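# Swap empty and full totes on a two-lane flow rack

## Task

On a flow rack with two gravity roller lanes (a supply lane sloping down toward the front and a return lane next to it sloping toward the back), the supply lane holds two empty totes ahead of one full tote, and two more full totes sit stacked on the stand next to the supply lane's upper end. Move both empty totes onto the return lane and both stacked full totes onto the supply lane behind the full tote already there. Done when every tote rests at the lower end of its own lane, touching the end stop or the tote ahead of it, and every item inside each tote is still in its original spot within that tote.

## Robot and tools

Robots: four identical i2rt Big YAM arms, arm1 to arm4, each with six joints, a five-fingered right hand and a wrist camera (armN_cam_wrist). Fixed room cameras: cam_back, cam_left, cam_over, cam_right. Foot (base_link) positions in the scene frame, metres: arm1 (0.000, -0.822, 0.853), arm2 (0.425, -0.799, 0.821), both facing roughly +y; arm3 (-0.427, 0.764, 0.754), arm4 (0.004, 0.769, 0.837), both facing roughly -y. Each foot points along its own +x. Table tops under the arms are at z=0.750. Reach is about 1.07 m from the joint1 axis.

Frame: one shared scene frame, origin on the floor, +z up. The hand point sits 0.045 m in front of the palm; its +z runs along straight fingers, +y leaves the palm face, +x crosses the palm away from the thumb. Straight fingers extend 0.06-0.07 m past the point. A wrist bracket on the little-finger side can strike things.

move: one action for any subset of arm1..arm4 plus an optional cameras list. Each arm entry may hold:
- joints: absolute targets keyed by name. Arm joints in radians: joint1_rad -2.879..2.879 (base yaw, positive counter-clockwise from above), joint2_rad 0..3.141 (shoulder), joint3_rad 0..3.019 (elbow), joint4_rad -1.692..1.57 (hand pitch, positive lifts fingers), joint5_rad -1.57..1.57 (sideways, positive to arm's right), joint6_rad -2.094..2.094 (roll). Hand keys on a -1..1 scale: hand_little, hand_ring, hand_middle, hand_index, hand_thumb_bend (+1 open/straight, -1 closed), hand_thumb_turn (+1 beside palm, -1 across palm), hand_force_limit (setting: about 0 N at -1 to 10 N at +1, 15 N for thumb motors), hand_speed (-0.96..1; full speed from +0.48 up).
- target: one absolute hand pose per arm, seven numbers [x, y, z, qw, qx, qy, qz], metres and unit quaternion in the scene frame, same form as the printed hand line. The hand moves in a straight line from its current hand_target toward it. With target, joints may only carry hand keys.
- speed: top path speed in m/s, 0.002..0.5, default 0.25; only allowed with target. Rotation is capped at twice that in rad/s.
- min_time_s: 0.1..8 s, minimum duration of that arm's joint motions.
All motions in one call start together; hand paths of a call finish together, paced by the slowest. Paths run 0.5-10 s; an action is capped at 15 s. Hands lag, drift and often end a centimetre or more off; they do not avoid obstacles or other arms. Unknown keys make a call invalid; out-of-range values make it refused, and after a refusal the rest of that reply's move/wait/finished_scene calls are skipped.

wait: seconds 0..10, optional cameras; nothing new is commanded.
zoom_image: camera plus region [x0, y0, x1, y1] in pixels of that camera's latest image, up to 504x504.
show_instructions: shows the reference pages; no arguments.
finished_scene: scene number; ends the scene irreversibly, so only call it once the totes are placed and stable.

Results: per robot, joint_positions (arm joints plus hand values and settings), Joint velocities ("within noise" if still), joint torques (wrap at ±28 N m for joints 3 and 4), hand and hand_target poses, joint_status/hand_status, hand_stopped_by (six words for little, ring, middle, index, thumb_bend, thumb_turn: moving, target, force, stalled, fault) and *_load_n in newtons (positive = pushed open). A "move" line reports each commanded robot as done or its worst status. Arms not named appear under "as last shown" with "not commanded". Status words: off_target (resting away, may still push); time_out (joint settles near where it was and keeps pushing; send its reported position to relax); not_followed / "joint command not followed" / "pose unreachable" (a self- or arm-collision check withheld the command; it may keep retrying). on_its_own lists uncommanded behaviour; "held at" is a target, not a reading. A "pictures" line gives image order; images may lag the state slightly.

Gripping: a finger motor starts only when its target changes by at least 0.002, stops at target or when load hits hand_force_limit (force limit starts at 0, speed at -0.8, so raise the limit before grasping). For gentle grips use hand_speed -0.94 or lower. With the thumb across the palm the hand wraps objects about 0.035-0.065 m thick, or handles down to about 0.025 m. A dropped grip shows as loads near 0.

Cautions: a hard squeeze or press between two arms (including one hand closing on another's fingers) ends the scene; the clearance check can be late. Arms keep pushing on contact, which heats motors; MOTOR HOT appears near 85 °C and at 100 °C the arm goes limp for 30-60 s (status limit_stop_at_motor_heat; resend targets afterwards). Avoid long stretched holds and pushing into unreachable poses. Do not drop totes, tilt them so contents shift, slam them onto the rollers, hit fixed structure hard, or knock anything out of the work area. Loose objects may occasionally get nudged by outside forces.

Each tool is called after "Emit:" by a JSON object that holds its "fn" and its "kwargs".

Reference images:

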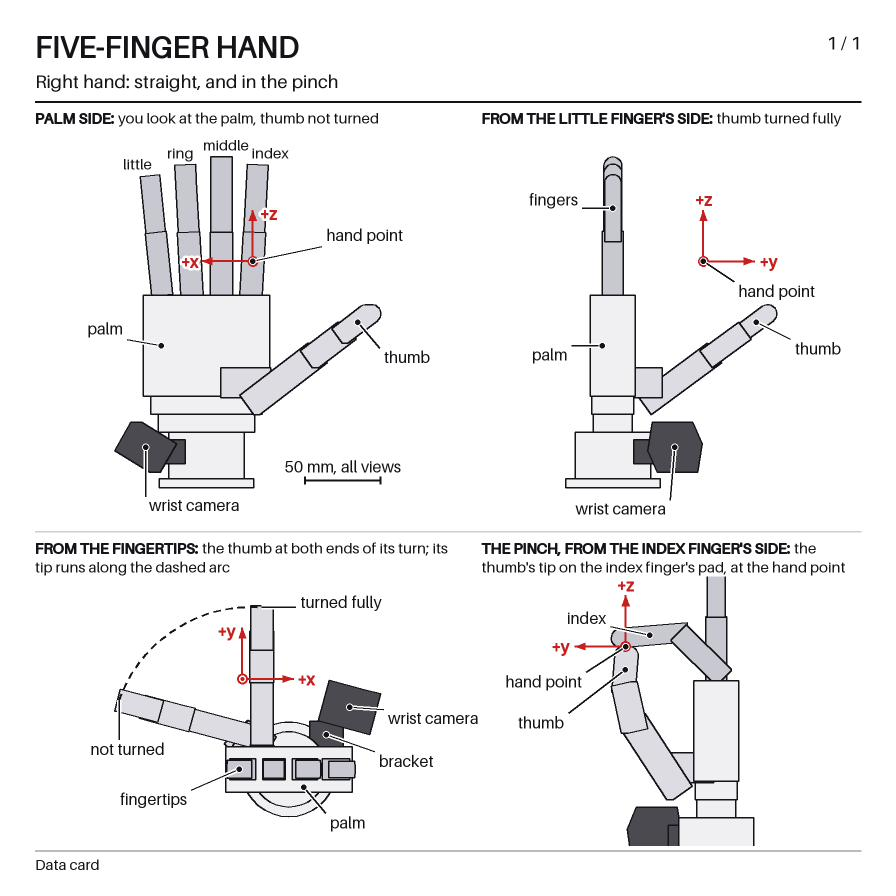

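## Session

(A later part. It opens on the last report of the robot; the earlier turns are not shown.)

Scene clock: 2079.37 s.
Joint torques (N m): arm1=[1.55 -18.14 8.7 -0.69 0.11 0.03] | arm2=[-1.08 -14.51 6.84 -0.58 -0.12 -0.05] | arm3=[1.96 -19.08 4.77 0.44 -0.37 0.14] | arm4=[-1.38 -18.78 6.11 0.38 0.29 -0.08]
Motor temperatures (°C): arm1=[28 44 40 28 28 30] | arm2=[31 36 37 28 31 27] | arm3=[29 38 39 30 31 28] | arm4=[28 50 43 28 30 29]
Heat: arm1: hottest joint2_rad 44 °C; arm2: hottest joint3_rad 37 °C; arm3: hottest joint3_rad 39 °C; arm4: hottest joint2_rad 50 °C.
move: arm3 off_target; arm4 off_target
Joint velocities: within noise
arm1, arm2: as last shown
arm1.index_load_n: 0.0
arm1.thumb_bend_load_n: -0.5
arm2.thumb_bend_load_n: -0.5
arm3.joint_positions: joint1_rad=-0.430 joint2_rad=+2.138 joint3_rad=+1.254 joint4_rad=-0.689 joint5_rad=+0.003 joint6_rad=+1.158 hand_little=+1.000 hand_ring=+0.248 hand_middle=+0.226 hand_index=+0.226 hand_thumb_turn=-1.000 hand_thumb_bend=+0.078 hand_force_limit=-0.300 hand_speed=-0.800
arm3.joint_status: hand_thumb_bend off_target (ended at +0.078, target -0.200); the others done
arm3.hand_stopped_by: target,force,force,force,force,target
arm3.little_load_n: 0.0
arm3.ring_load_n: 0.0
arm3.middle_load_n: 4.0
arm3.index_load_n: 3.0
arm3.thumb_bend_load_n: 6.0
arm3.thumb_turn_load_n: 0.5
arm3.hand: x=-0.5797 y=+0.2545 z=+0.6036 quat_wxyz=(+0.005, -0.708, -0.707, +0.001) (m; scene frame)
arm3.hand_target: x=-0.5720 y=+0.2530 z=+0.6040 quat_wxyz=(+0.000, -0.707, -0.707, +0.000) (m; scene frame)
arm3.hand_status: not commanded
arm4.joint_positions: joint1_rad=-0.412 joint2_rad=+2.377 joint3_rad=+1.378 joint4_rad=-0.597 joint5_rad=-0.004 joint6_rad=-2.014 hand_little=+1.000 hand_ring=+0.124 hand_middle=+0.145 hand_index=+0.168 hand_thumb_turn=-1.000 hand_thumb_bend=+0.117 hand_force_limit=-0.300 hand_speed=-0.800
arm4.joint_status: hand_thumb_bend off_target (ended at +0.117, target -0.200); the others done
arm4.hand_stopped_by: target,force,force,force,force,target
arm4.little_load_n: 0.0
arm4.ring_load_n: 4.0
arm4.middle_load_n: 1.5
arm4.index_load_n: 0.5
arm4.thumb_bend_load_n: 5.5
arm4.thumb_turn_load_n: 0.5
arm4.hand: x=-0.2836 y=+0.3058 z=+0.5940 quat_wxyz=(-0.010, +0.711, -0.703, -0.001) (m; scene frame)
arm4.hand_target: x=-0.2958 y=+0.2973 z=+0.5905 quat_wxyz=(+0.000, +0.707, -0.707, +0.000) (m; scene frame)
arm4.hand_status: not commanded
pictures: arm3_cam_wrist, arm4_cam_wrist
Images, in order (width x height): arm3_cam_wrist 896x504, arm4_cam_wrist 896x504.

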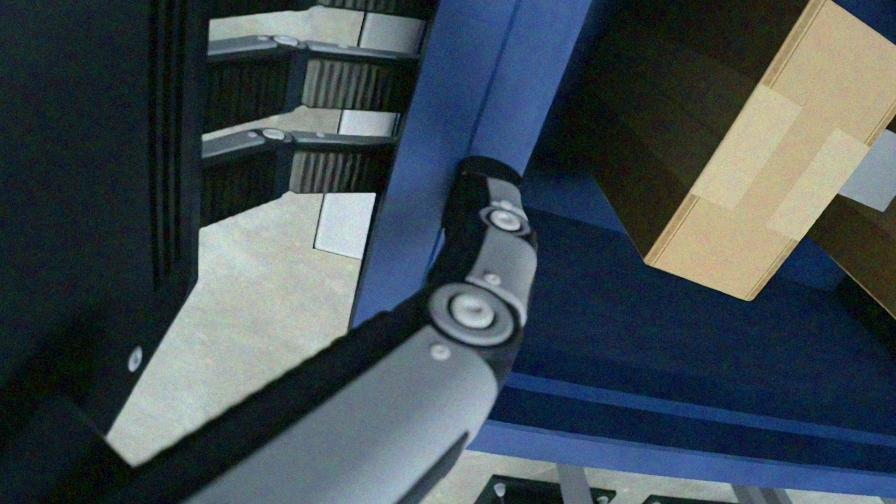

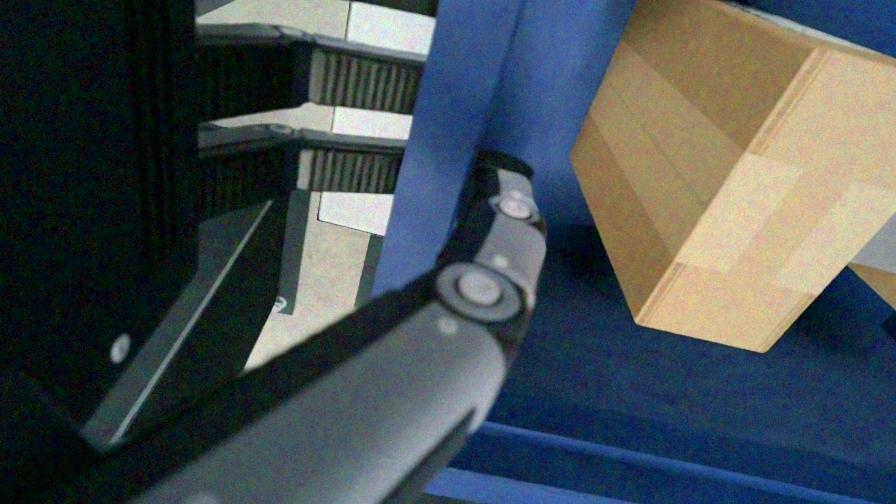

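Emit:
{"fn": "move", "kwargs": {"arm3": {"target":[-0.572,0.253,0.70,0,0.7071,0.7071,0],"speed":0.08}, "arm4": {"target":[-0.293,0.299,0.69,0,0.7071,-0.7071,0],"speed":0.08}, "cameras": ["arm4_cam_wrist","arm3_cam_wrist","cam_left"]}}

Scene clock: 2092.07 s.
Joint torques (N m): arm1=[1.49 -18.2 8.69 -0.69 0.11 0.03] | arm2=[-1.2 -14.27 6.8 -0.58 -0.12 -0.04] | arm3=[1.38 -22.65 7.82 -0.51 -0.59 0.07] | arm4=[-1.32 -24.35 4.79 -0.34 0.65 -0.01]
Motor temperatures (°C): arm1=[28 44 40 28 28 30] | arm2=[31 36 37 28 31 27] | arm3=[29 38 39 30 31 28] | arm4=[28 52 43 28 30 29]
Heat: arm1: hottest joint2_rad 44 °C; arm2: hottest joint3_rad 37 °C; arm3: hottest joint3_rad 39 °C; arm4: hottest joint2_rad 52 °C.
move: arm3 off_target; arm4 off_target
Joint velocities: within noise
arm1.joint_positions: joint1_rad=+0.587 joint2_rad=+1.784 joint3_rad=+1.467 joint4_rad=-1.243 joint5_rad=-0.001 joint6_rad=-1.028 hand_little=+1.000 hand_ring=+0.300 hand_middle=+0.300 hand_index=+0.300 hand_thumb_turn=-1.000 hand_thumb_bend=+1.000 hand_force_limit=-0.400 hand_speed=-0.400
arm1.joint_status: not commanded
arm1.hand_stopped_by: target,target,target,target,target,target
arm1.little_load_n: 0.0
arm1.ring_load_n: 0.0
arm1.middle_load_n: 0.0
arm1.index_load_n: 0.0
arm1.thumb_bend_load_n: -0.5
arm1.thumb_turn_load_n: 0.0
arm1.hand: x=-0.2187 y=-0.3964 z=+0.9503 quat_wxyz=(-0.004, +0.705, +0.709, +0.003) (m; scene frame)
arm1.hand_target: x=-0.2200 y=-0.4000 z=+0.9499 quat_wxyz=(+0.000, +0.707, +0.707, +0.000) (m; scene frame)
arm1.hand_status: not commanded
arm2: as last shown
arm2.thumb_bend_load_n: 0.0
arm3.joint_positions: joint1_rad=-0.429 joint2_rad=+2.008 joint3_rad=+1.245 joint4_rad=-0.858 joint5_rad=+0.008 joint6_rad=+1.162 hand_little=+1.000 hand_ring=+0.249 hand_middle=+0.227 hand_index=+0.226 hand_thumb_turn=-1.000 hand_thumb_bend=+0.079 hand_force_limit=-0.300 hand_speed=-0.800
arm3.joint_status: not commanded
arm3.hand_stopped_by: target,force,force,force,force,target
arm3.little_load_n: 0.0
arm3.ring_load_n: 4.0
arm3.middle_load_n: 7.0
arm3.index_load_n: 2.5
arm3.thumb_bend_load_n: 5.5
arm3.thumb_turn_load_n: -0.5
arm3.hand: x=-0.5728 y=+0.2708 z=+0.6665 quat_wxyz=(+0.016, -0.708, -0.705, -0.020) (m; scene frame)
arm3.hand_target: x=-0.5717 y=+0.2537 z=+0.6992 quat_wxyz=(+0.000, -0.707, -0.707, +0.000) (m; scene frame)
arm3.hand_status: off_target (0.038 m and 2.9 deg from the pose sent, 0.097 m and 0.6 deg at the start)
arm4.joint_positions: joint1_rad=-0.412 joint2_rad=+2.249 joint3_rad=+1.354 joint4_rad=-0.737 joint5_rad=-0.014 joint6_rad=-2.015 hand_little=+1.000 hand_ring=+0.124 hand_middle=+0.146 hand_index=+0.169 hand_thumb_turn=-1.000 hand_thumb_bend=+0.116 hand_force_limit=-0.300 hand_speed=-0.800
arm4.joint_status: not commanded
arm4.hand_stopped_by: target,force,force,force,force,target
arm4.little_load_n: 0.0
arm4.ring_load_n: 0.5
arm4.middle_load_n: 3.0
arm4.index_load_n: 6.0
arm4.thumb_bend_load_n: 0.0
arm4.thumb_turn_load_n: 0.0
arm4.hand: x=-0.2787 y=+0.3119 z=+0.6561 quat_wxyz=(-0.029, +0.711, -0.703, -0.003) (m; scene frame)
arm4.hand_target: x=-0.2926 y=+0.2995 z=+0.6891 quat_wxyz=(+0.000, +0.707, -0.707, +0.000) (m; scene frame)
arm4.hand_status: off_target (0.039 m and 3.4 deg from the pose sent, 0.097 m and 1.4 deg at the start)
pictures: arm3_cam_wrist, arm4_cam_wrist, cam_left
Images, in order (width x height): arm3_cam_wrist 896x504, arm4_cam_wrist 896x504, cam_left 896x504.

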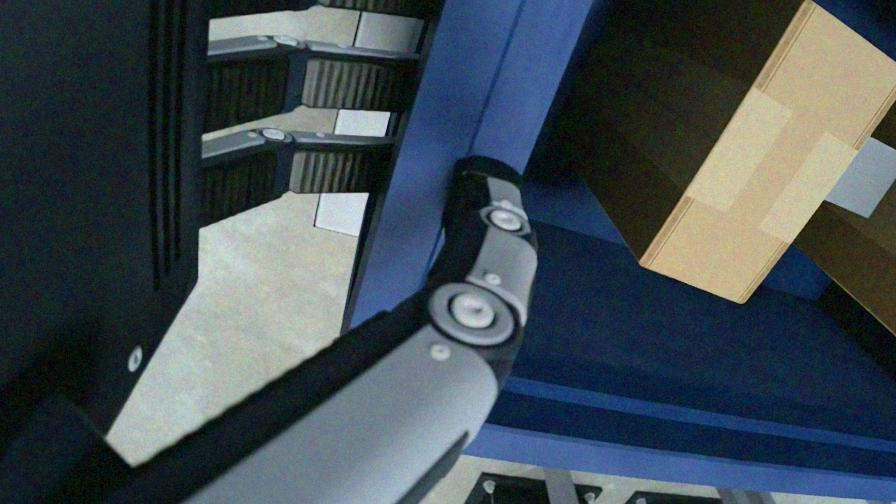

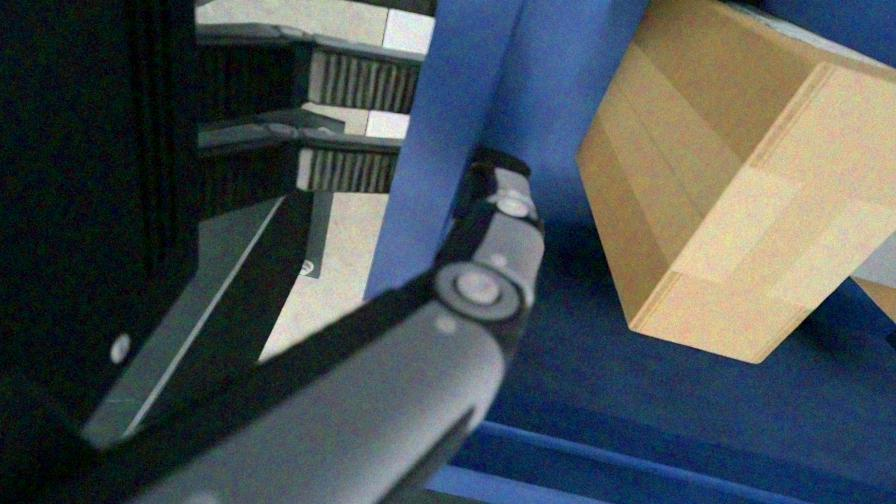

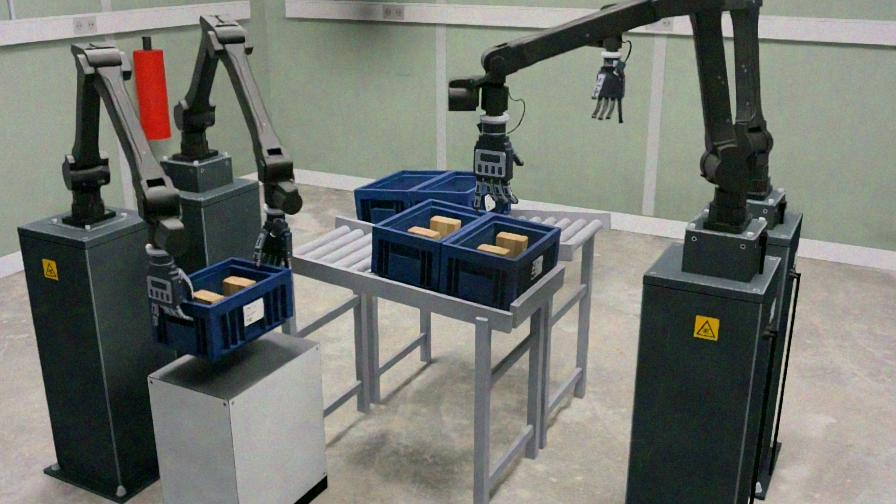

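Emit:
{"fn": "move", "kwargs": {"arm3": {"target":[-0.574,0.243,0.80,0,0.7071,0.7071,0],"speed":0.1}, "arm4": {"target":[-0.295,0.293,0.79,0,0.7071,-0.7071,0],"speed":0.1}}}

Emit:
{"fn": "move", "kwargs": {"arm3": {"target":[-0.574,0.240,0.895,0,0.7071,0.7071,0],"speed":0.1}, "arm4": {"target":[-0.295,0.290,0.885,0,0.7071,-0.7071,0],"speed":0.1}, "cameras": ["arm4_cam_wrist","cam_back","cam_left"]}}

Scene clock: 2103.50 s.
Joint torques (N m): arm1=[1.61 -18.26 8.7 -0.69 0.11 0.03] | arm2=[-1.2 -14.56 6.83 -0.55 -0.14 -0.03] | arm3=[1.32 -21.42 13.14 -0.44 -0.79 0.09] | arm4=[-1.08 -23.36 8.69 -0.75 0.79 -0.06]
Motor temperatures (°C): arm1=[28 44 40 28 28 30] | arm2=[31 36 37 28 31 27] | arm3=[29 37 40 30 31 28] | arm4=[28 51 43 28 30 29]
Heat: arm1: hottest joint2_rad 44 °C; arm2: hottest joint3_rad 37 °C; arm3: hottest joint3_rad 40 °C; arm4: hottest joint2_rad 51 °C.
move: arm3 off_target; arm4 off_target
Joint velocities: within noise
arm1, arm2: as last shown
arm1.thumb_bend_load_n: 0.0
arm3.joint_positions: joint1_rad=-0.429 joint2_rad=+1.878 joint3_rad=+1.311 joint4_rad=-1.100 joint5_rad=+0.011 joint6_rad=+1.166 hand_little=+1.000 hand_ring=+0.249 hand_middle=+0.227 hand_index=+0.226 hand_thumb_turn=-1.000 hand_thumb_bend=+0.079 hand_force_limit=-0.300 hand_speed=-0.800
arm3.joint_status: not commanded
arm3.hand_stopped_by: target,force,force,force,force,target
arm3.little_load_n: 0.0
arm3.ring_load_n: 5.5
arm3.middle_load_n: 7.0
arm3.index_load_n: 1.0
arm3.thumb_bend_load_n: 6.0
arm3.thumb_turn_load_n: -1.5
arm3.hand: x=-0.5694 y=+0.2790 z=+0.7516 quat_wxyz=(+0.026, -0.709, -0.703, -0.041) (m; scene frame)
arm3.hand_target: x=-0.5729 y=+0.2462 z=+0.8003 quat_wxyz=(+0.000, -0.707, -0.707, +0.000) (m; scene frame)
arm3.hand_status: off_target (0.060 m and 5.6 deg from the pose sent, 0.136 m and 2.9 deg at the start)
arm4.joint_positions: joint1_rad=-0.412 joint2_rad=+2.079 joint3_rad=+1.354 joint4_rad=-0.941 joint5_rad=-0.016 joint6_rad=-2.010 hand_little=+1.000 hand_ring=+0.124 hand_middle=+0.146 hand_index=+0.169 hand_thumb_turn=-1.000 hand_thumb_bend=+0.116 hand_force_limit=-0.300 hand_speed=-0.800
arm4.joint_status: not commanded
arm4.hand_stopped_by: target,force,force,force,force,target
arm4.little_load_n: 0.0
arm4.ring_load_n: 1.5
arm4.middle_load_n: 3.5
arm4.index_load_n: 5.0
arm4.thumb_bend_load_n: 1.0
arm4.thumb_turn_load_n: -0.5
arm4.hand: x=-0.2742 y=+0.3206 z=+0.7470 quat_wxyz=(-0.045, +0.708, -0.704, -0.007) (m; scene frame)
arm4.hand_target: x=-0.2939 y=+0.2950 z=+0.7902 quat_wxyz=(+0.000, +0.707, -0.707, +0.000) (m; scene frame)
arm4.hand_status: off_target (0.055 m and 5.2 deg from the pose sent, 0.136 m and 3.4 deg at the start)
pictures: none

Scene clock: 2105.30 s.
Joint torques (N m): arm1=[1.61 -18.26 8.69 -0.7 0.11 0.03] | arm2=[-1.03 -14.45 6.79 -0.61 -0.12 -0.03] | arm3=[0.62 -21.42 15.05 -0.58 -0.69 0.13] | arm4=[-1.2 -21.77 11.32 -0.85 0.66 -0.05]
Motor temperatures (°C): arm1=[28 44 40 28 28 30] | arm2=[31 36 37 28 31 27] | arm3=[29 37 41 30 31 28] | arm4=[28 51 43 28 30 29]
Heat: arm1: hottest joint2_rad 44 °C; arm2: hottest joint3_rad 37 °C; arm3: hottest joint3_rad 41 °C; arm4: hottest joint2_rad 51 °C.
move: arm3 off_target; arm4 off_target
Joint velocities: within noise
arm1, arm2: as last shown
arm1.thumb_bend_load_n: -0.5
arm3.joint_positions: joint1_rad=-0.428 joint2_rad=+1.802 joint3_rad=+1.450 joint4_rad=-1.334 joint5_rad=+0.010 joint6_rad=+1.161 hand_little=+1.000 hand_ring=+0.249 hand_middle=+0.227 hand_index=+0.226 hand_thumb_turn=-1.000 hand_thumb_bend=+0.079 hand_force_limit=-0.300 hand_speed=-0.800
arm3.joint_status: not commanded
arm3.hand_stopped_by: target,force,force,force,force,target
arm3.little_load_n: 0.0
arm3.ring_load_n: 7.0
arm3.middle_load_n: 6.5
arm3.index_load_n: 0.0
arm3.thumb_bend_load_n: 9.0
arm3.thumb_turn_load_n: -2.0
arm3.hand: x=-0.5699 y=+0.2740 z=+0.8384 quat_wxyz=(+0.029, -0.707, -0.705, -0.049) (m; scene frame)
arm3.hand_target: x=-0.5724 y=+0.2444 z=+0.8951 quat_wxyz=(-0.001, -0.707, -0.707, +0.000) (m; scene frame)
arm3.hand_status: off_target (0.066 m and 6.6 deg from the pose sent, 0.149 m and 5.6 deg at the start)
arm4.joint_positions: joint1_rad=-0.412 joint2_rad=+1.956 joint3_rad=+1.422 joint4_rad=-1.146 joint5_rad=-0.013 joint6_rad=-2.010 hand_little=+1.000 hand_ring=+0.124 hand_middle=+0.146 hand_index=+0.169 hand_thumb_turn=-1.000 hand_thumb_bend=+0.116 hand_force_limit=-0.300 hand_speed=-0.800
arm4.joint_status: not commanded
arm4.hand_stopped_by: target,force,force,force,force,target
arm4.little_load_n: 0.0
arm4.ring_load_n: 2.5
arm4.middle_load_n: 3.0
arm4.index_load_n: 3.5
arm4.thumb_bend_load_n: 1.0
arm4.thumb_turn_load_n: -0.5
arm4.hand: x=-0.2749 y=+0.3206 z=+0.8343 quat_wxyz=(-0.051, +0.708, -0.704, -0.011) (m; scene frame)
arm4.hand_target: x=-0.2933 y=+0.2932 z=+0.8855 quat_wxyz=(+0.000, +0.707, -0.707, +0.000) (m; scene frame)
arm4.hand_status: off_target (0.063 m and 6.0 deg from the pose sent, 0.143 m and 5.2 deg at the start)
pictures: arm4_cam_wrist, cam_back, cam_left
Images, in order (width x height): arm4_cam_wrist 896x504, cam_back 896x504, cam_left 896x504.

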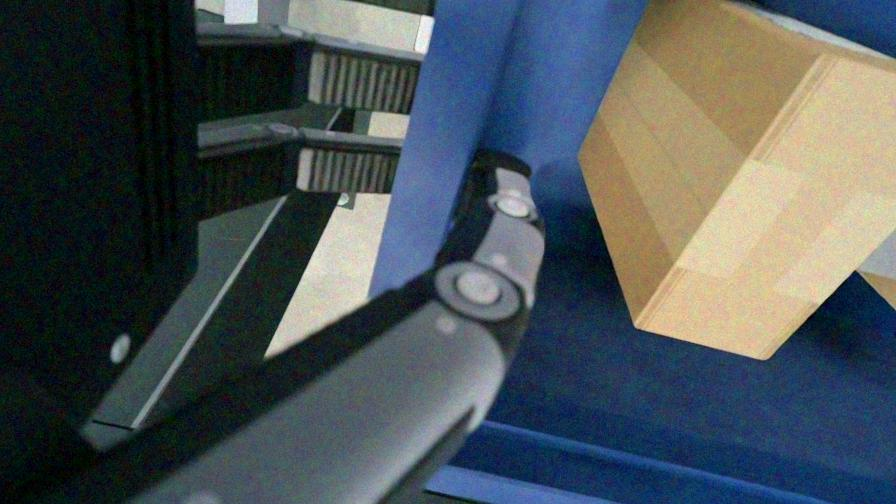

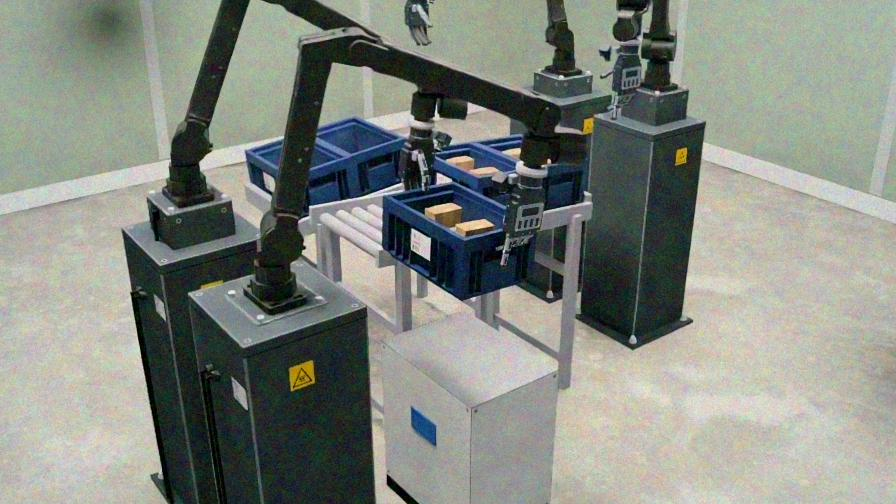

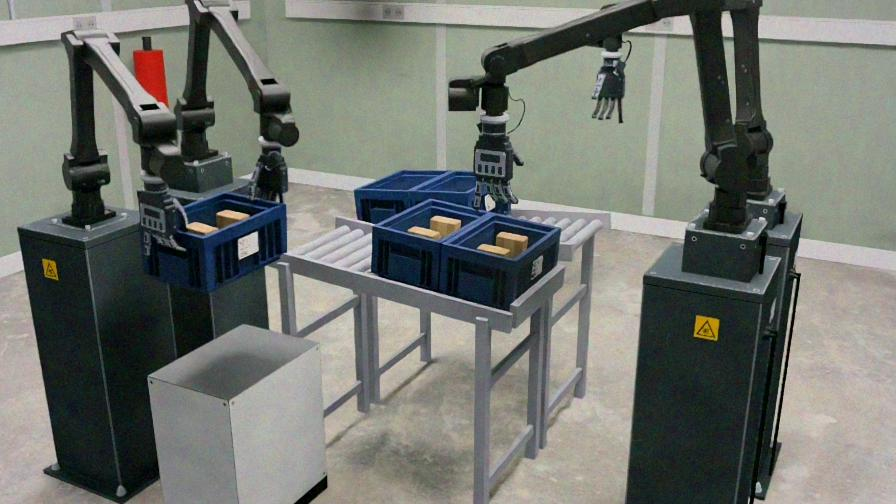

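Emit:
{"fn": "move", "kwargs": {"arm3": {"target":[-0.423,0.200,0.905,0,0.7071,0.7071,0],"speed":0.1}, "arm4": {"target":[-0.1435,0.247,0.896,0,0.7071,-0.7071,0],"speed":0.1}}}

Emit:
{"fn": "move", "kwargs": {"arm3": {"target":[-0.274,0.157,0.895,0,0.7071,0.7071,0],"speed":0.1}, "arm4": {"target":[0.006,0.201,0.886,0,0.7071,-0.7071,0],"speed":0.1}, "cameras": ["arm4_cam_wrist","arm3_cam_wrist","cam_over","cam_left"]}}

Scene clock: 2129.17 s.
Joint torques (N m): arm1=[1.61 -18.14 8.69 -0.66 0.11 0.03] | arm2=[-1.2 -14.62 6.87 -0.54 -0.13 -0.03] | arm3=[0.73 -20.31 15.64 -0.58 -0.65 0.08] | arm4=[-1.38 -22.36 11.38 -1.03 0.87 0.01]
Motor temperatures (°C): arm1=[28 43 40 28 28 30] | arm2=[31 36 37 28 31 27] | arm3=[29 37 52 30 32 28] | arm4=[28 54 48 28 31 29]
Heat: arm1: hottest joint2_rad 43 °C; arm2: hottest joint3_rad 37 °C; arm3: hottest joint3_rad 52 °C; arm4: hottest joint2_rad 54 °C.
move: arm3 off_target; arm4 off_target
Joint velocities: within noise
arm1, arm2: as last shown
arm3.joint_positions: joint1_rad=-0.135 joint2_rad=+1.786 joint3_rad=+1.471 joint4_rad=-1.362 joint5_rad=+0.007 joint6_rad=+1.448 hand_little=+1.000 hand_ring=+0.249 hand_middle=+0.227 hand_index=+0.226 hand_thumb_turn=-1.000 hand_thumb_bend=+0.078 hand_force_limit=-0.300 hand_speed=-0.800
arm3.joint_status: not commanded
arm3.hand_stopped_by: target,force,force,force,force,target
arm3.little_load_n: 0.0
arm3.ring_load_n: 5.0
arm3.middle_load_n: 6.0
arm3.index_load_n: 0.5
arm3.thumb_bend_load_n: 4.5
arm3.thumb_turn_load_n: -0.5
arm3.hand: x=-0.4278 y=+0.2338 z=+0.8512 quat_wxyz=(+0.039, -0.705, -0.707, -0.037) (m; scene frame)
arm3.hand_target: x=-0.4227 y=+0.2045 z=+0.9055 quat_wxyz=(-0.001, -0.707, -0.707, +0.000) (m; scene frame)
arm3.hand_status: off_target (0.064 m and 6.2 deg from the pose sent, 0.177 m and 6.6 deg at the start)
arm4.joint_positions: joint1_rad=-0.132 joint2_rad=+1.943 joint3_rad=+1.422 joint4_rad=-1.165 joint5_rad=-0.020 joint6_rad=-1.734 hand_little=+1.000 hand_ring=+0.124 hand_middle=+0.146 hand_index=+0.169 hand_thumb_turn=-1.000 hand_thumb_bend=+0.116 hand_force_limit=-0.300 hand_speed=-0.800
arm4.joint_status: not commanded
arm4.hand_stopped_by: target,force,force,force,force,target
arm4.little_load_n: 0.0
arm4.ring_load_n: 0.5
arm4.middle_load_n: 3.5
arm4.index_load_n: 7.0
arm4.thumb_bend_load_n: 2.0
arm4.thumb_turn_load_n: 1.0
arm4.hand: x=-0.1325 y=+0.2817 z=+0.8429 quat_wxyz=(-0.050, +0.709, -0.703, -0.024) (m; scene frame)
arm4.hand_target: x=-0.1428 y=+0.2509 z=+0.8962 quat_wxyz=(+0.000, +0.707, -0.707, +0.000) (m; scene frame)
arm4.hand_status: off_target (0.064 m and 6.4 deg from the pose sent, 0.163 m and 6.0 deg at the start)
pictures: none

Scene clock: 2131.50 s.
Joint torques (N m): arm1=[1.55 -18.26 8.73 -0.73 0.1 0.03] | arm2=[-1.32 -14.45 6.8 -0.59 -0.12 -0.03] | arm3=[1.9 -22.07 15.53 -0.44 -0.52 0.09] | arm4=[-0.73 -21.77 12.29 -1.09 0.93 -0.04]
Motor temperatures (°C): arm1=[28 43 40 28 28 30] | arm2=[31 36 37 28 31 27] | arm3=[29 38 53 30 32 28] | arm4=[28 54 49 28 31 29]
Heat: arm1: hottest joint2_rad 43 °C; arm2: hottest joint3_rad 37 °C; arm3: hottest joint3_rad 53 °C; arm4: hottest joint2_rad 54 °C.
move: arm3 off_target; arm4 off_target
Joint velocities: within noise
arm1, arm2: as last shown
arm1.thumb_bend_load_n: 0.0
arm2.thumb_turn_load_n: 0.5
arm3.joint_positions: joint1_rad=+0.130 joint2_rad=+1.900 joint3_rad=+1.630 joint4_rad=-1.395 joint5_rad=+0.007 joint6_rad=+1.721 hand_little=+1.000 hand_ring=+0.249 hand_middle=+0.227 hand_index=+0.226 hand_thumb_turn=-1.000 hand_thumb_bend=+0.077 hand_force_limit=-0.300 hand_speed=-0.800
arm3.joint_status: not commanded
arm3.hand_stopped_by: target,force,force,force,force,target
arm3.little_load_n: 0.0
arm3.ring_load_n: 4.5
arm3.middle_load_n: 3.5
arm3.index_load_n: 0.0
arm3.thumb_bend_load_n: 0.0
arm3.thumb_turn_load_n: 0.0
arm3.hand: x=-0.2883 y=+0.1874 z=+0.8461 quat_wxyz=(+0.043, -0.708, -0.704, -0.023) (m; scene frame)
arm3.hand_target: x=-0.2747 y=+0.1612 z=+0.8956 quat_wxyz=(-0.001, -0.707, -0.707, +0.000) (m; scene frame)
arm3.hand_status: off_target (0.059 m and 5.6 deg from the pose sent, 0.177 m and 6.2 deg at the start)
arm4.joint_positions: joint1_rad=+0.127 joint2_rad=+2.027 joint3_rad=+1.565 joint4_rad=-1.199 joint5_rad=-0.023 joint6_rad=-1.467 hand_little=+1.000 hand_ring=+0.123 hand_middle=+0.146 hand_index=+0.169 hand_thumb_turn=-1.000 hand_thumb_bend=+0.117 hand_force_limit=-0.300 hand_speed=-0.800
arm4.joint_status: not commanded
arm4.hand_stopped_by: target,force,force,force,force,target
arm4.little_load_n: 0.0
arm4.ring_load_n: 0.0
arm4.middle_load_n: 3.0
arm4.index_load_n: 8.0
arm4.thumb_bend_load_n: 6.0
arm4.thumb_turn_load_n: 2.0
arm4.hand: x=+0.0081 y=+0.2361 z=+0.8452 quat_wxyz=(-0.035, +0.707, -0.706, -0.027) (m; scene frame)
arm4.hand_target: x=+0.0059 y=+0.2043 z=+0.8868 quat_wxyz=(+0.001, +0.707, -0.707, +0.001) (m; scene frame)
arm4.hand_status: off_target (0.054 m and 5.0 deg from the pose sent, 0.166 m and 6.4 deg at the start)
pictures: arm3_cam_wrist, arm4_cam_wrist, cam_left, cam_over
Images, in order (width x height): arm3_cam_wrist 896x504, arm4_cam_wrist 896x504, cam_left 896x504, cam_over 896x504.

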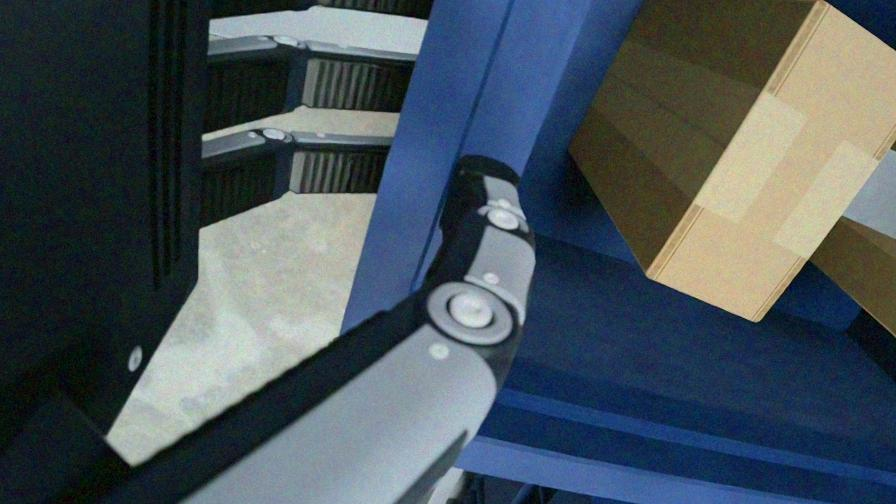

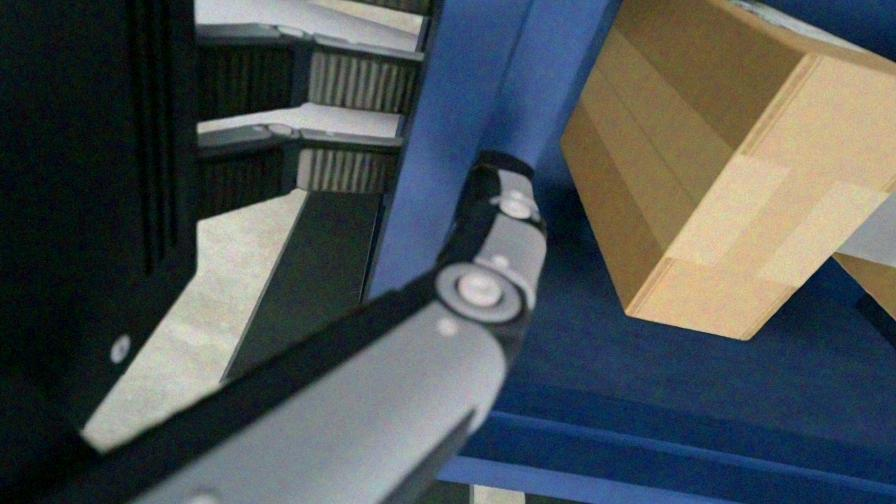

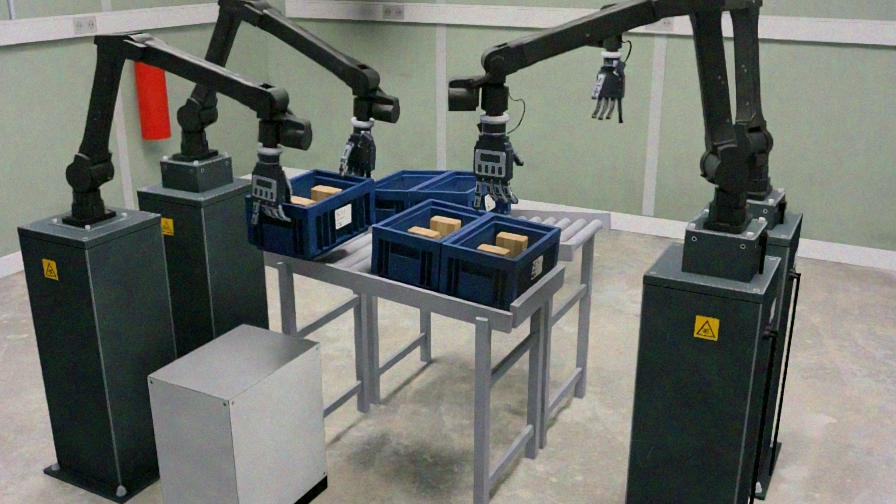

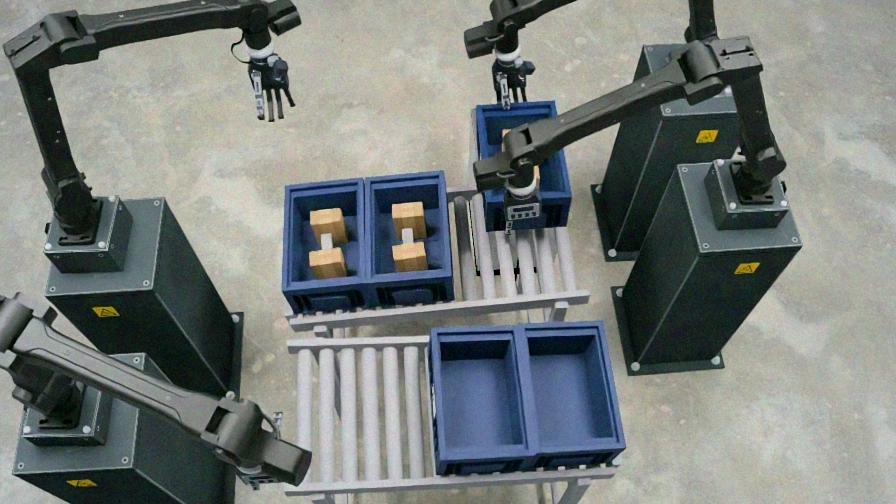

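Emit:
{"fn": "move", "kwargs": {"arm3": {"target":[-0.129,0.115,0.885,0,0.7071,0.7071,0],"speed":0.1}, "arm4": {"target":[0.153,0.158,0.876,0,0.7071,-0.7071,0],"speed":0.1}}}

Emit:
{"fn": "move", "kwargs": {"arm3": {"target":[-0.129,0.115,0.845,0,0.7071,0.7071,0],"speed":0.07}, "arm4": {"target":[0.153,0.158,0.838,0,0.7071,-0.7071,0],"speed":0.07}, "cameras": ["arm4_cam_wrist","arm3_cam_wrist","cam_over","cam_right"]}}

Scene clock: 2143.63 s.
Joint torques (N m): arm1=[1.67 -18.08 8.7 -0.69 0.1 0.03] | arm2=[-1.2 -14.62 6.82 -0.57 -0.13 -0.02] | arm3=[-0.09 -25.35 15.95 -0.16 -0.54 0.08] | arm4=[-1.14 -24.82 12.56 -1.26 0.86 -0.1]
Motor temperatures (°C): arm1=[28 43 40 28 28 30] | arm2=[31 36 37 28 31 27] | arm3=[29 38 57 30 32 28] | arm4=[28 55 48 28 31 29]
Heat: arm1: hottest joint2_rad 43 °C; arm2: hottest joint3_rad 37 °C; arm3: hottest joint3_rad 57 °C; arm4: hottest joint2_rad 55 °C.
move: arm3 off_target; arm4 off_target
Joint velocities: within noise
arm1: as last shown
arm2.joint_positions: joint1_rad=-0.411 joint2_rad=+1.718 joint3_rad=+1.601 joint4_rad=-1.434 joint5_rad=-0.003 joint6_rad=+1.112 hand_little=+1.000 hand_ring=+0.180 hand_middle=+0.180 hand_index=+0.180 hand_thumb_turn=-1.000 hand_thumb_bend=+1.000 hand_force_limit=-0.400 hand_speed=-0.400
arm2.joint_status: not commanded
arm2.hand_stopped_by: target,target,target,target,target,target
arm2.little_load_n: 0.0
arm2.ring_load_n: 0.0
arm2.middle_load_n: 0.0
arm2.index_load_n: 0.0
arm2.thumb_bend_load_n: 0.0
arm2.thumb_turn_load_n: 0.0
arm2.hand: x=+0.5978 y=-0.2935 z=+1.0035 quat_wxyz=(-0.010, +0.708, -0.706, -0.002) (m; scene frame)
arm2.hand_target: x=+0.5999 y=-0.2999 z=+1.0002 quat_wxyz=(+0.000, +0.707, -0.707, +0.000) (m; scene frame)
arm2.hand_status: not commanded
arm3.joint_positions: joint1_rad=+0.340 joint2_rad=+2.135 joint3_rad=+1.965 joint4_rad=-1.504 joint5_rad=+0.006 joint6_rad=+1.930 hand_little=+1.000 hand_ring=+0.249 hand_middle=+0.227 hand_index=+0.226 hand_thumb_turn=-1.000 hand_thumb_bend=+0.077 hand_force_limit=-0.300 hand_speed=-0.800
arm3.joint_status: not commanded
arm3.hand_stopped_by: target,force,force,force,force,target
arm3.little_load_n: 0.0
arm3.ring_load_n: 4.0
arm3.middle_load_n: 4.0
arm3.index_load_n: 0.0
arm3.thumb_bend_load_n: -0.5
arm3.thumb_turn_load_n: 0.0
arm3.hand: x=-0.1486 y=+0.1415 z=+0.8286 quat_wxyz=(+0.051, -0.707, -0.705, -0.016) (m; scene frame)
arm3.hand_target: x=-0.1308 y=+0.1197 z=+0.8857 quat_wxyz=(-0.001, -0.707, -0.707, +0.000) (m; scene frame)
arm3.hand_status: off_target (0.065 m and 6.1 deg from the pose sent, 0.179 m and 5.6 deg at the start)
arm4.joint_positions: joint1_rad=+0.337 joint2_rad=+2.236 joint3_rad=+1.883 joint4_rad=-1.305 joint5_rad=-0.022 joint6_rad=-1.253 hand_little=+1.000 hand_ring=+0.123 hand_middle=+0.146 hand_index=+0.169 hand_thumb_turn=-1.000 hand_thumb_bend=+0.117 hand_force_limit=-0.300 hand_speed=-0.800
arm4.joint_status: not commanded
arm4.hand_stopped_by: target,force,force,force,force,target
arm4.little_load_n: 0.0
arm4.ring_load_n: 0.0
arm4.middle_load_n: 2.5
arm4.index_load_n: 8.5
arm4.thumb_bend_load_n: 6.5
arm4.thumb_turn_load_n: 2.0
arm4.hand: x=+0.1481 y=+0.1891 z=+0.8305 quat_wxyz=(-0.027, +0.706, -0.707, -0.033) (m; scene frame)
arm4.hand_target: x=+0.1522 y=+0.1614 z=+0.8763 quat_wxyz=(+0.000, +0.707, -0.707, +0.001) (m; scene frame)
arm4.hand_status: off_target (0.055 m and 4.9 deg from the pose sent, 0.167 m and 5.0 deg at the start)
pictures: none

Scene clock: 2144.87 s.
Joint torques (N m): arm1=[1.55 -18.2 8.72 -0.68 0.1 0.03] | arm2=[-1.26 -14.39 6.8 -0.53 -0.13 -0.04] | arm3=[0.62 -26.46 10.63 0.47 -0.68 0.09] | arm4=[-0.73 -25.76 9.89 -0.61 0.85 -0.1]
Motor temperatures (°C): arm1=[28 43 40 28 28 30] | arm2=[31 36 37 28 31 27] | arm3=[29 38 57 30 32 28] | arm4=[28 55 48 28 31 29]
Heat: arm1: hottest joint2_rad 43 °C; arm2: hottest joint3_rad 37 °C; arm3: hottest joint3_rad 57 °C; arm4: hottest joint2_rad 55 °C.
move: arm3 off_target; arm4 off_target
Joint velocities: within noise
arm1, arm2: as last shown
arm3.joint_positions: joint1_rad=+0.340 joint2_rad=+2.172 joint3_rad=+1.965 joint4_rad=-1.440 joint5_rad=+0.011 joint6_rad=+1.930 hand_little=+1.000 hand_ring=+0.249 hand_middle=+0.227 hand_index=+0.226 hand_thumb_turn=-1.000 hand_thumb_bend=+0.077 hand_force_limit=-0.300 hand_speed=-0.800
arm3.joint_status: not commanded
arm3.hand_stopped_by: target,force,force,force,force,target
arm3.little_load_n: 0.0
arm3.ring_load_n: 4.5
arm3.middle_load_n: 4.0
arm3.index_load_n: 0.0
arm3.thumb_bend_load_n: 0.0
arm3.thumb_turn_load_n: 0.0
arm3.hand: x=-0.1445 y=+0.1274 z=+0.8050 quat_wxyz=(+0.040, -0.708, -0.705, -0.009) (m; scene frame)
arm3.hand_target: x=-0.1296 y=+0.1166 z=+0.8453 quat_wxyz=(+0.000, -0.707, -0.707, +0.000) (m; scene frame)
arm3.hand_status: off_target (0.045 m and 4.7 deg from the pose sent, 0.037 m and 6.1 deg at the start)
arm4.joint_positions: joint1_rad=+0.338 joint2_rad=+2.278 joint3_rad=+1.883 joint4_rad=-1.254 joint5_rad=-0.022 joint6_rad=-1.252 hand_little=+1.000 hand_ring=+0.123 hand_middle=+0.146 hand_index=+0.169 hand_thumb_turn=-1.000 hand_thumb_bend=+0.117 hand_force_limit=-0.300 hand_speed=-0.800
arm4.joint_status: not commanded
arm4.hand_stopped_by: target,force,force,force,force,target
arm4.little_load_n: 0.0
arm4.ring_load_n: 0.0
arm4.middle_load_n: 3.5
arm4.index_load_n: 8.5
arm4.thumb_bend_load_n: 3.5
arm4.thumb_turn_load_n: 0.5
arm4.hand: x=+0.1510 y=+0.1823 z=+0.8029 quat_wxyz=(-0.025, +0.706, -0.707, -0.028) (m; scene frame)
arm4.hand_target: x=+0.1526 y=+0.1598 z=+0.8384 quat_wxyz=(+0.000, +0.707, -0.707, +0.000) (m; scene frame)
arm4.hand_status: off_target (0.043 m and 4.3 deg from the pose sent, 0.032 m and 4.9 deg at the start)
pictures: arm3_cam_wrist, arm4_cam_wrist, cam_over, cam_right
Images, in order (width x height): arm3_cam_wrist 896x504, arm4_cam_wrist 896x504, cam_over 896x504, cam_right 896x504.

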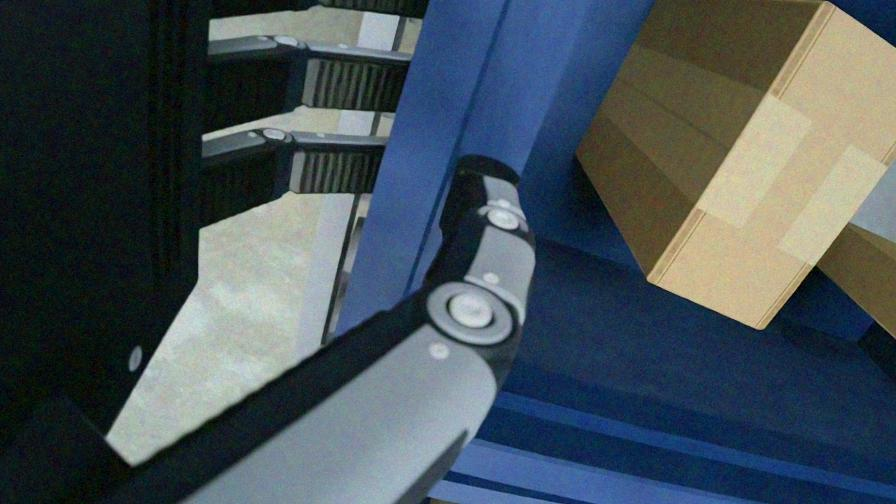

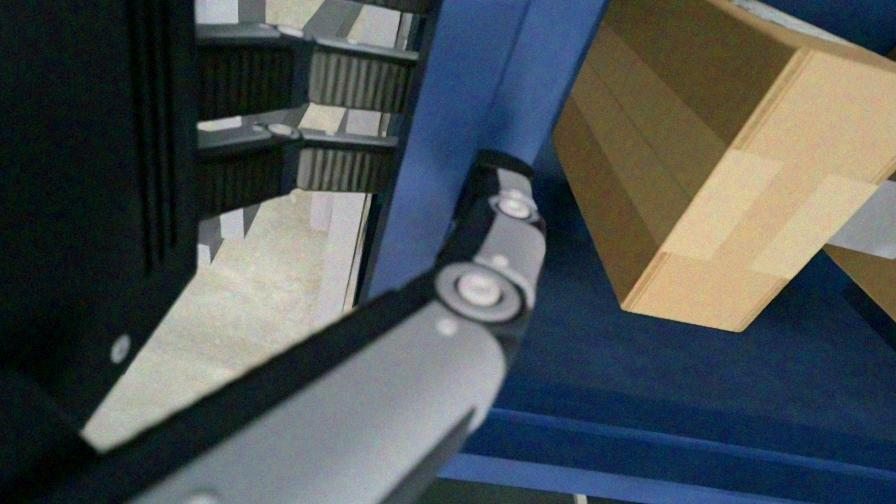

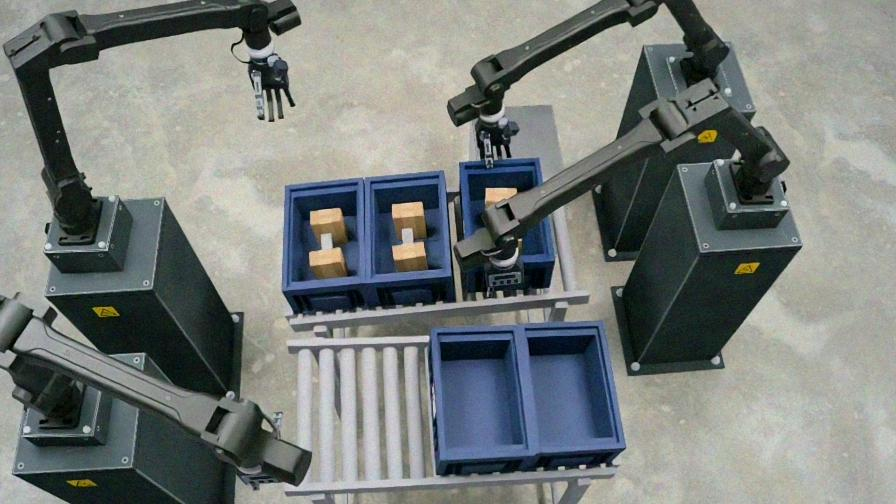

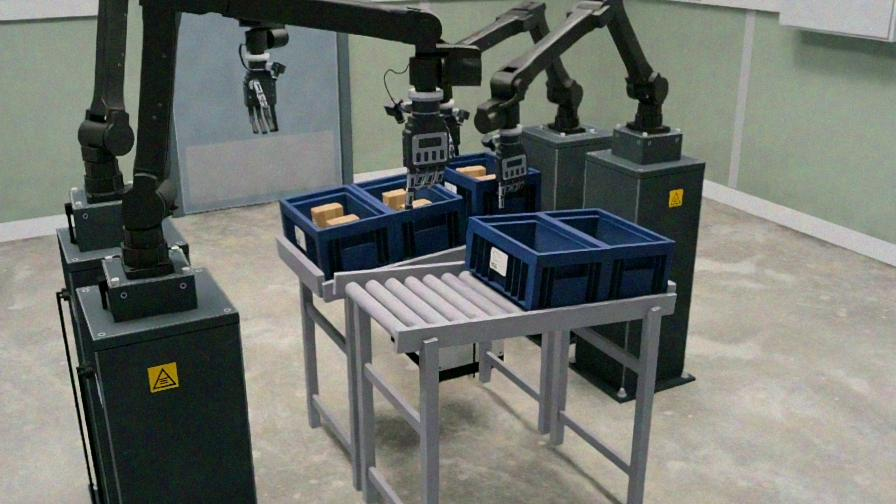

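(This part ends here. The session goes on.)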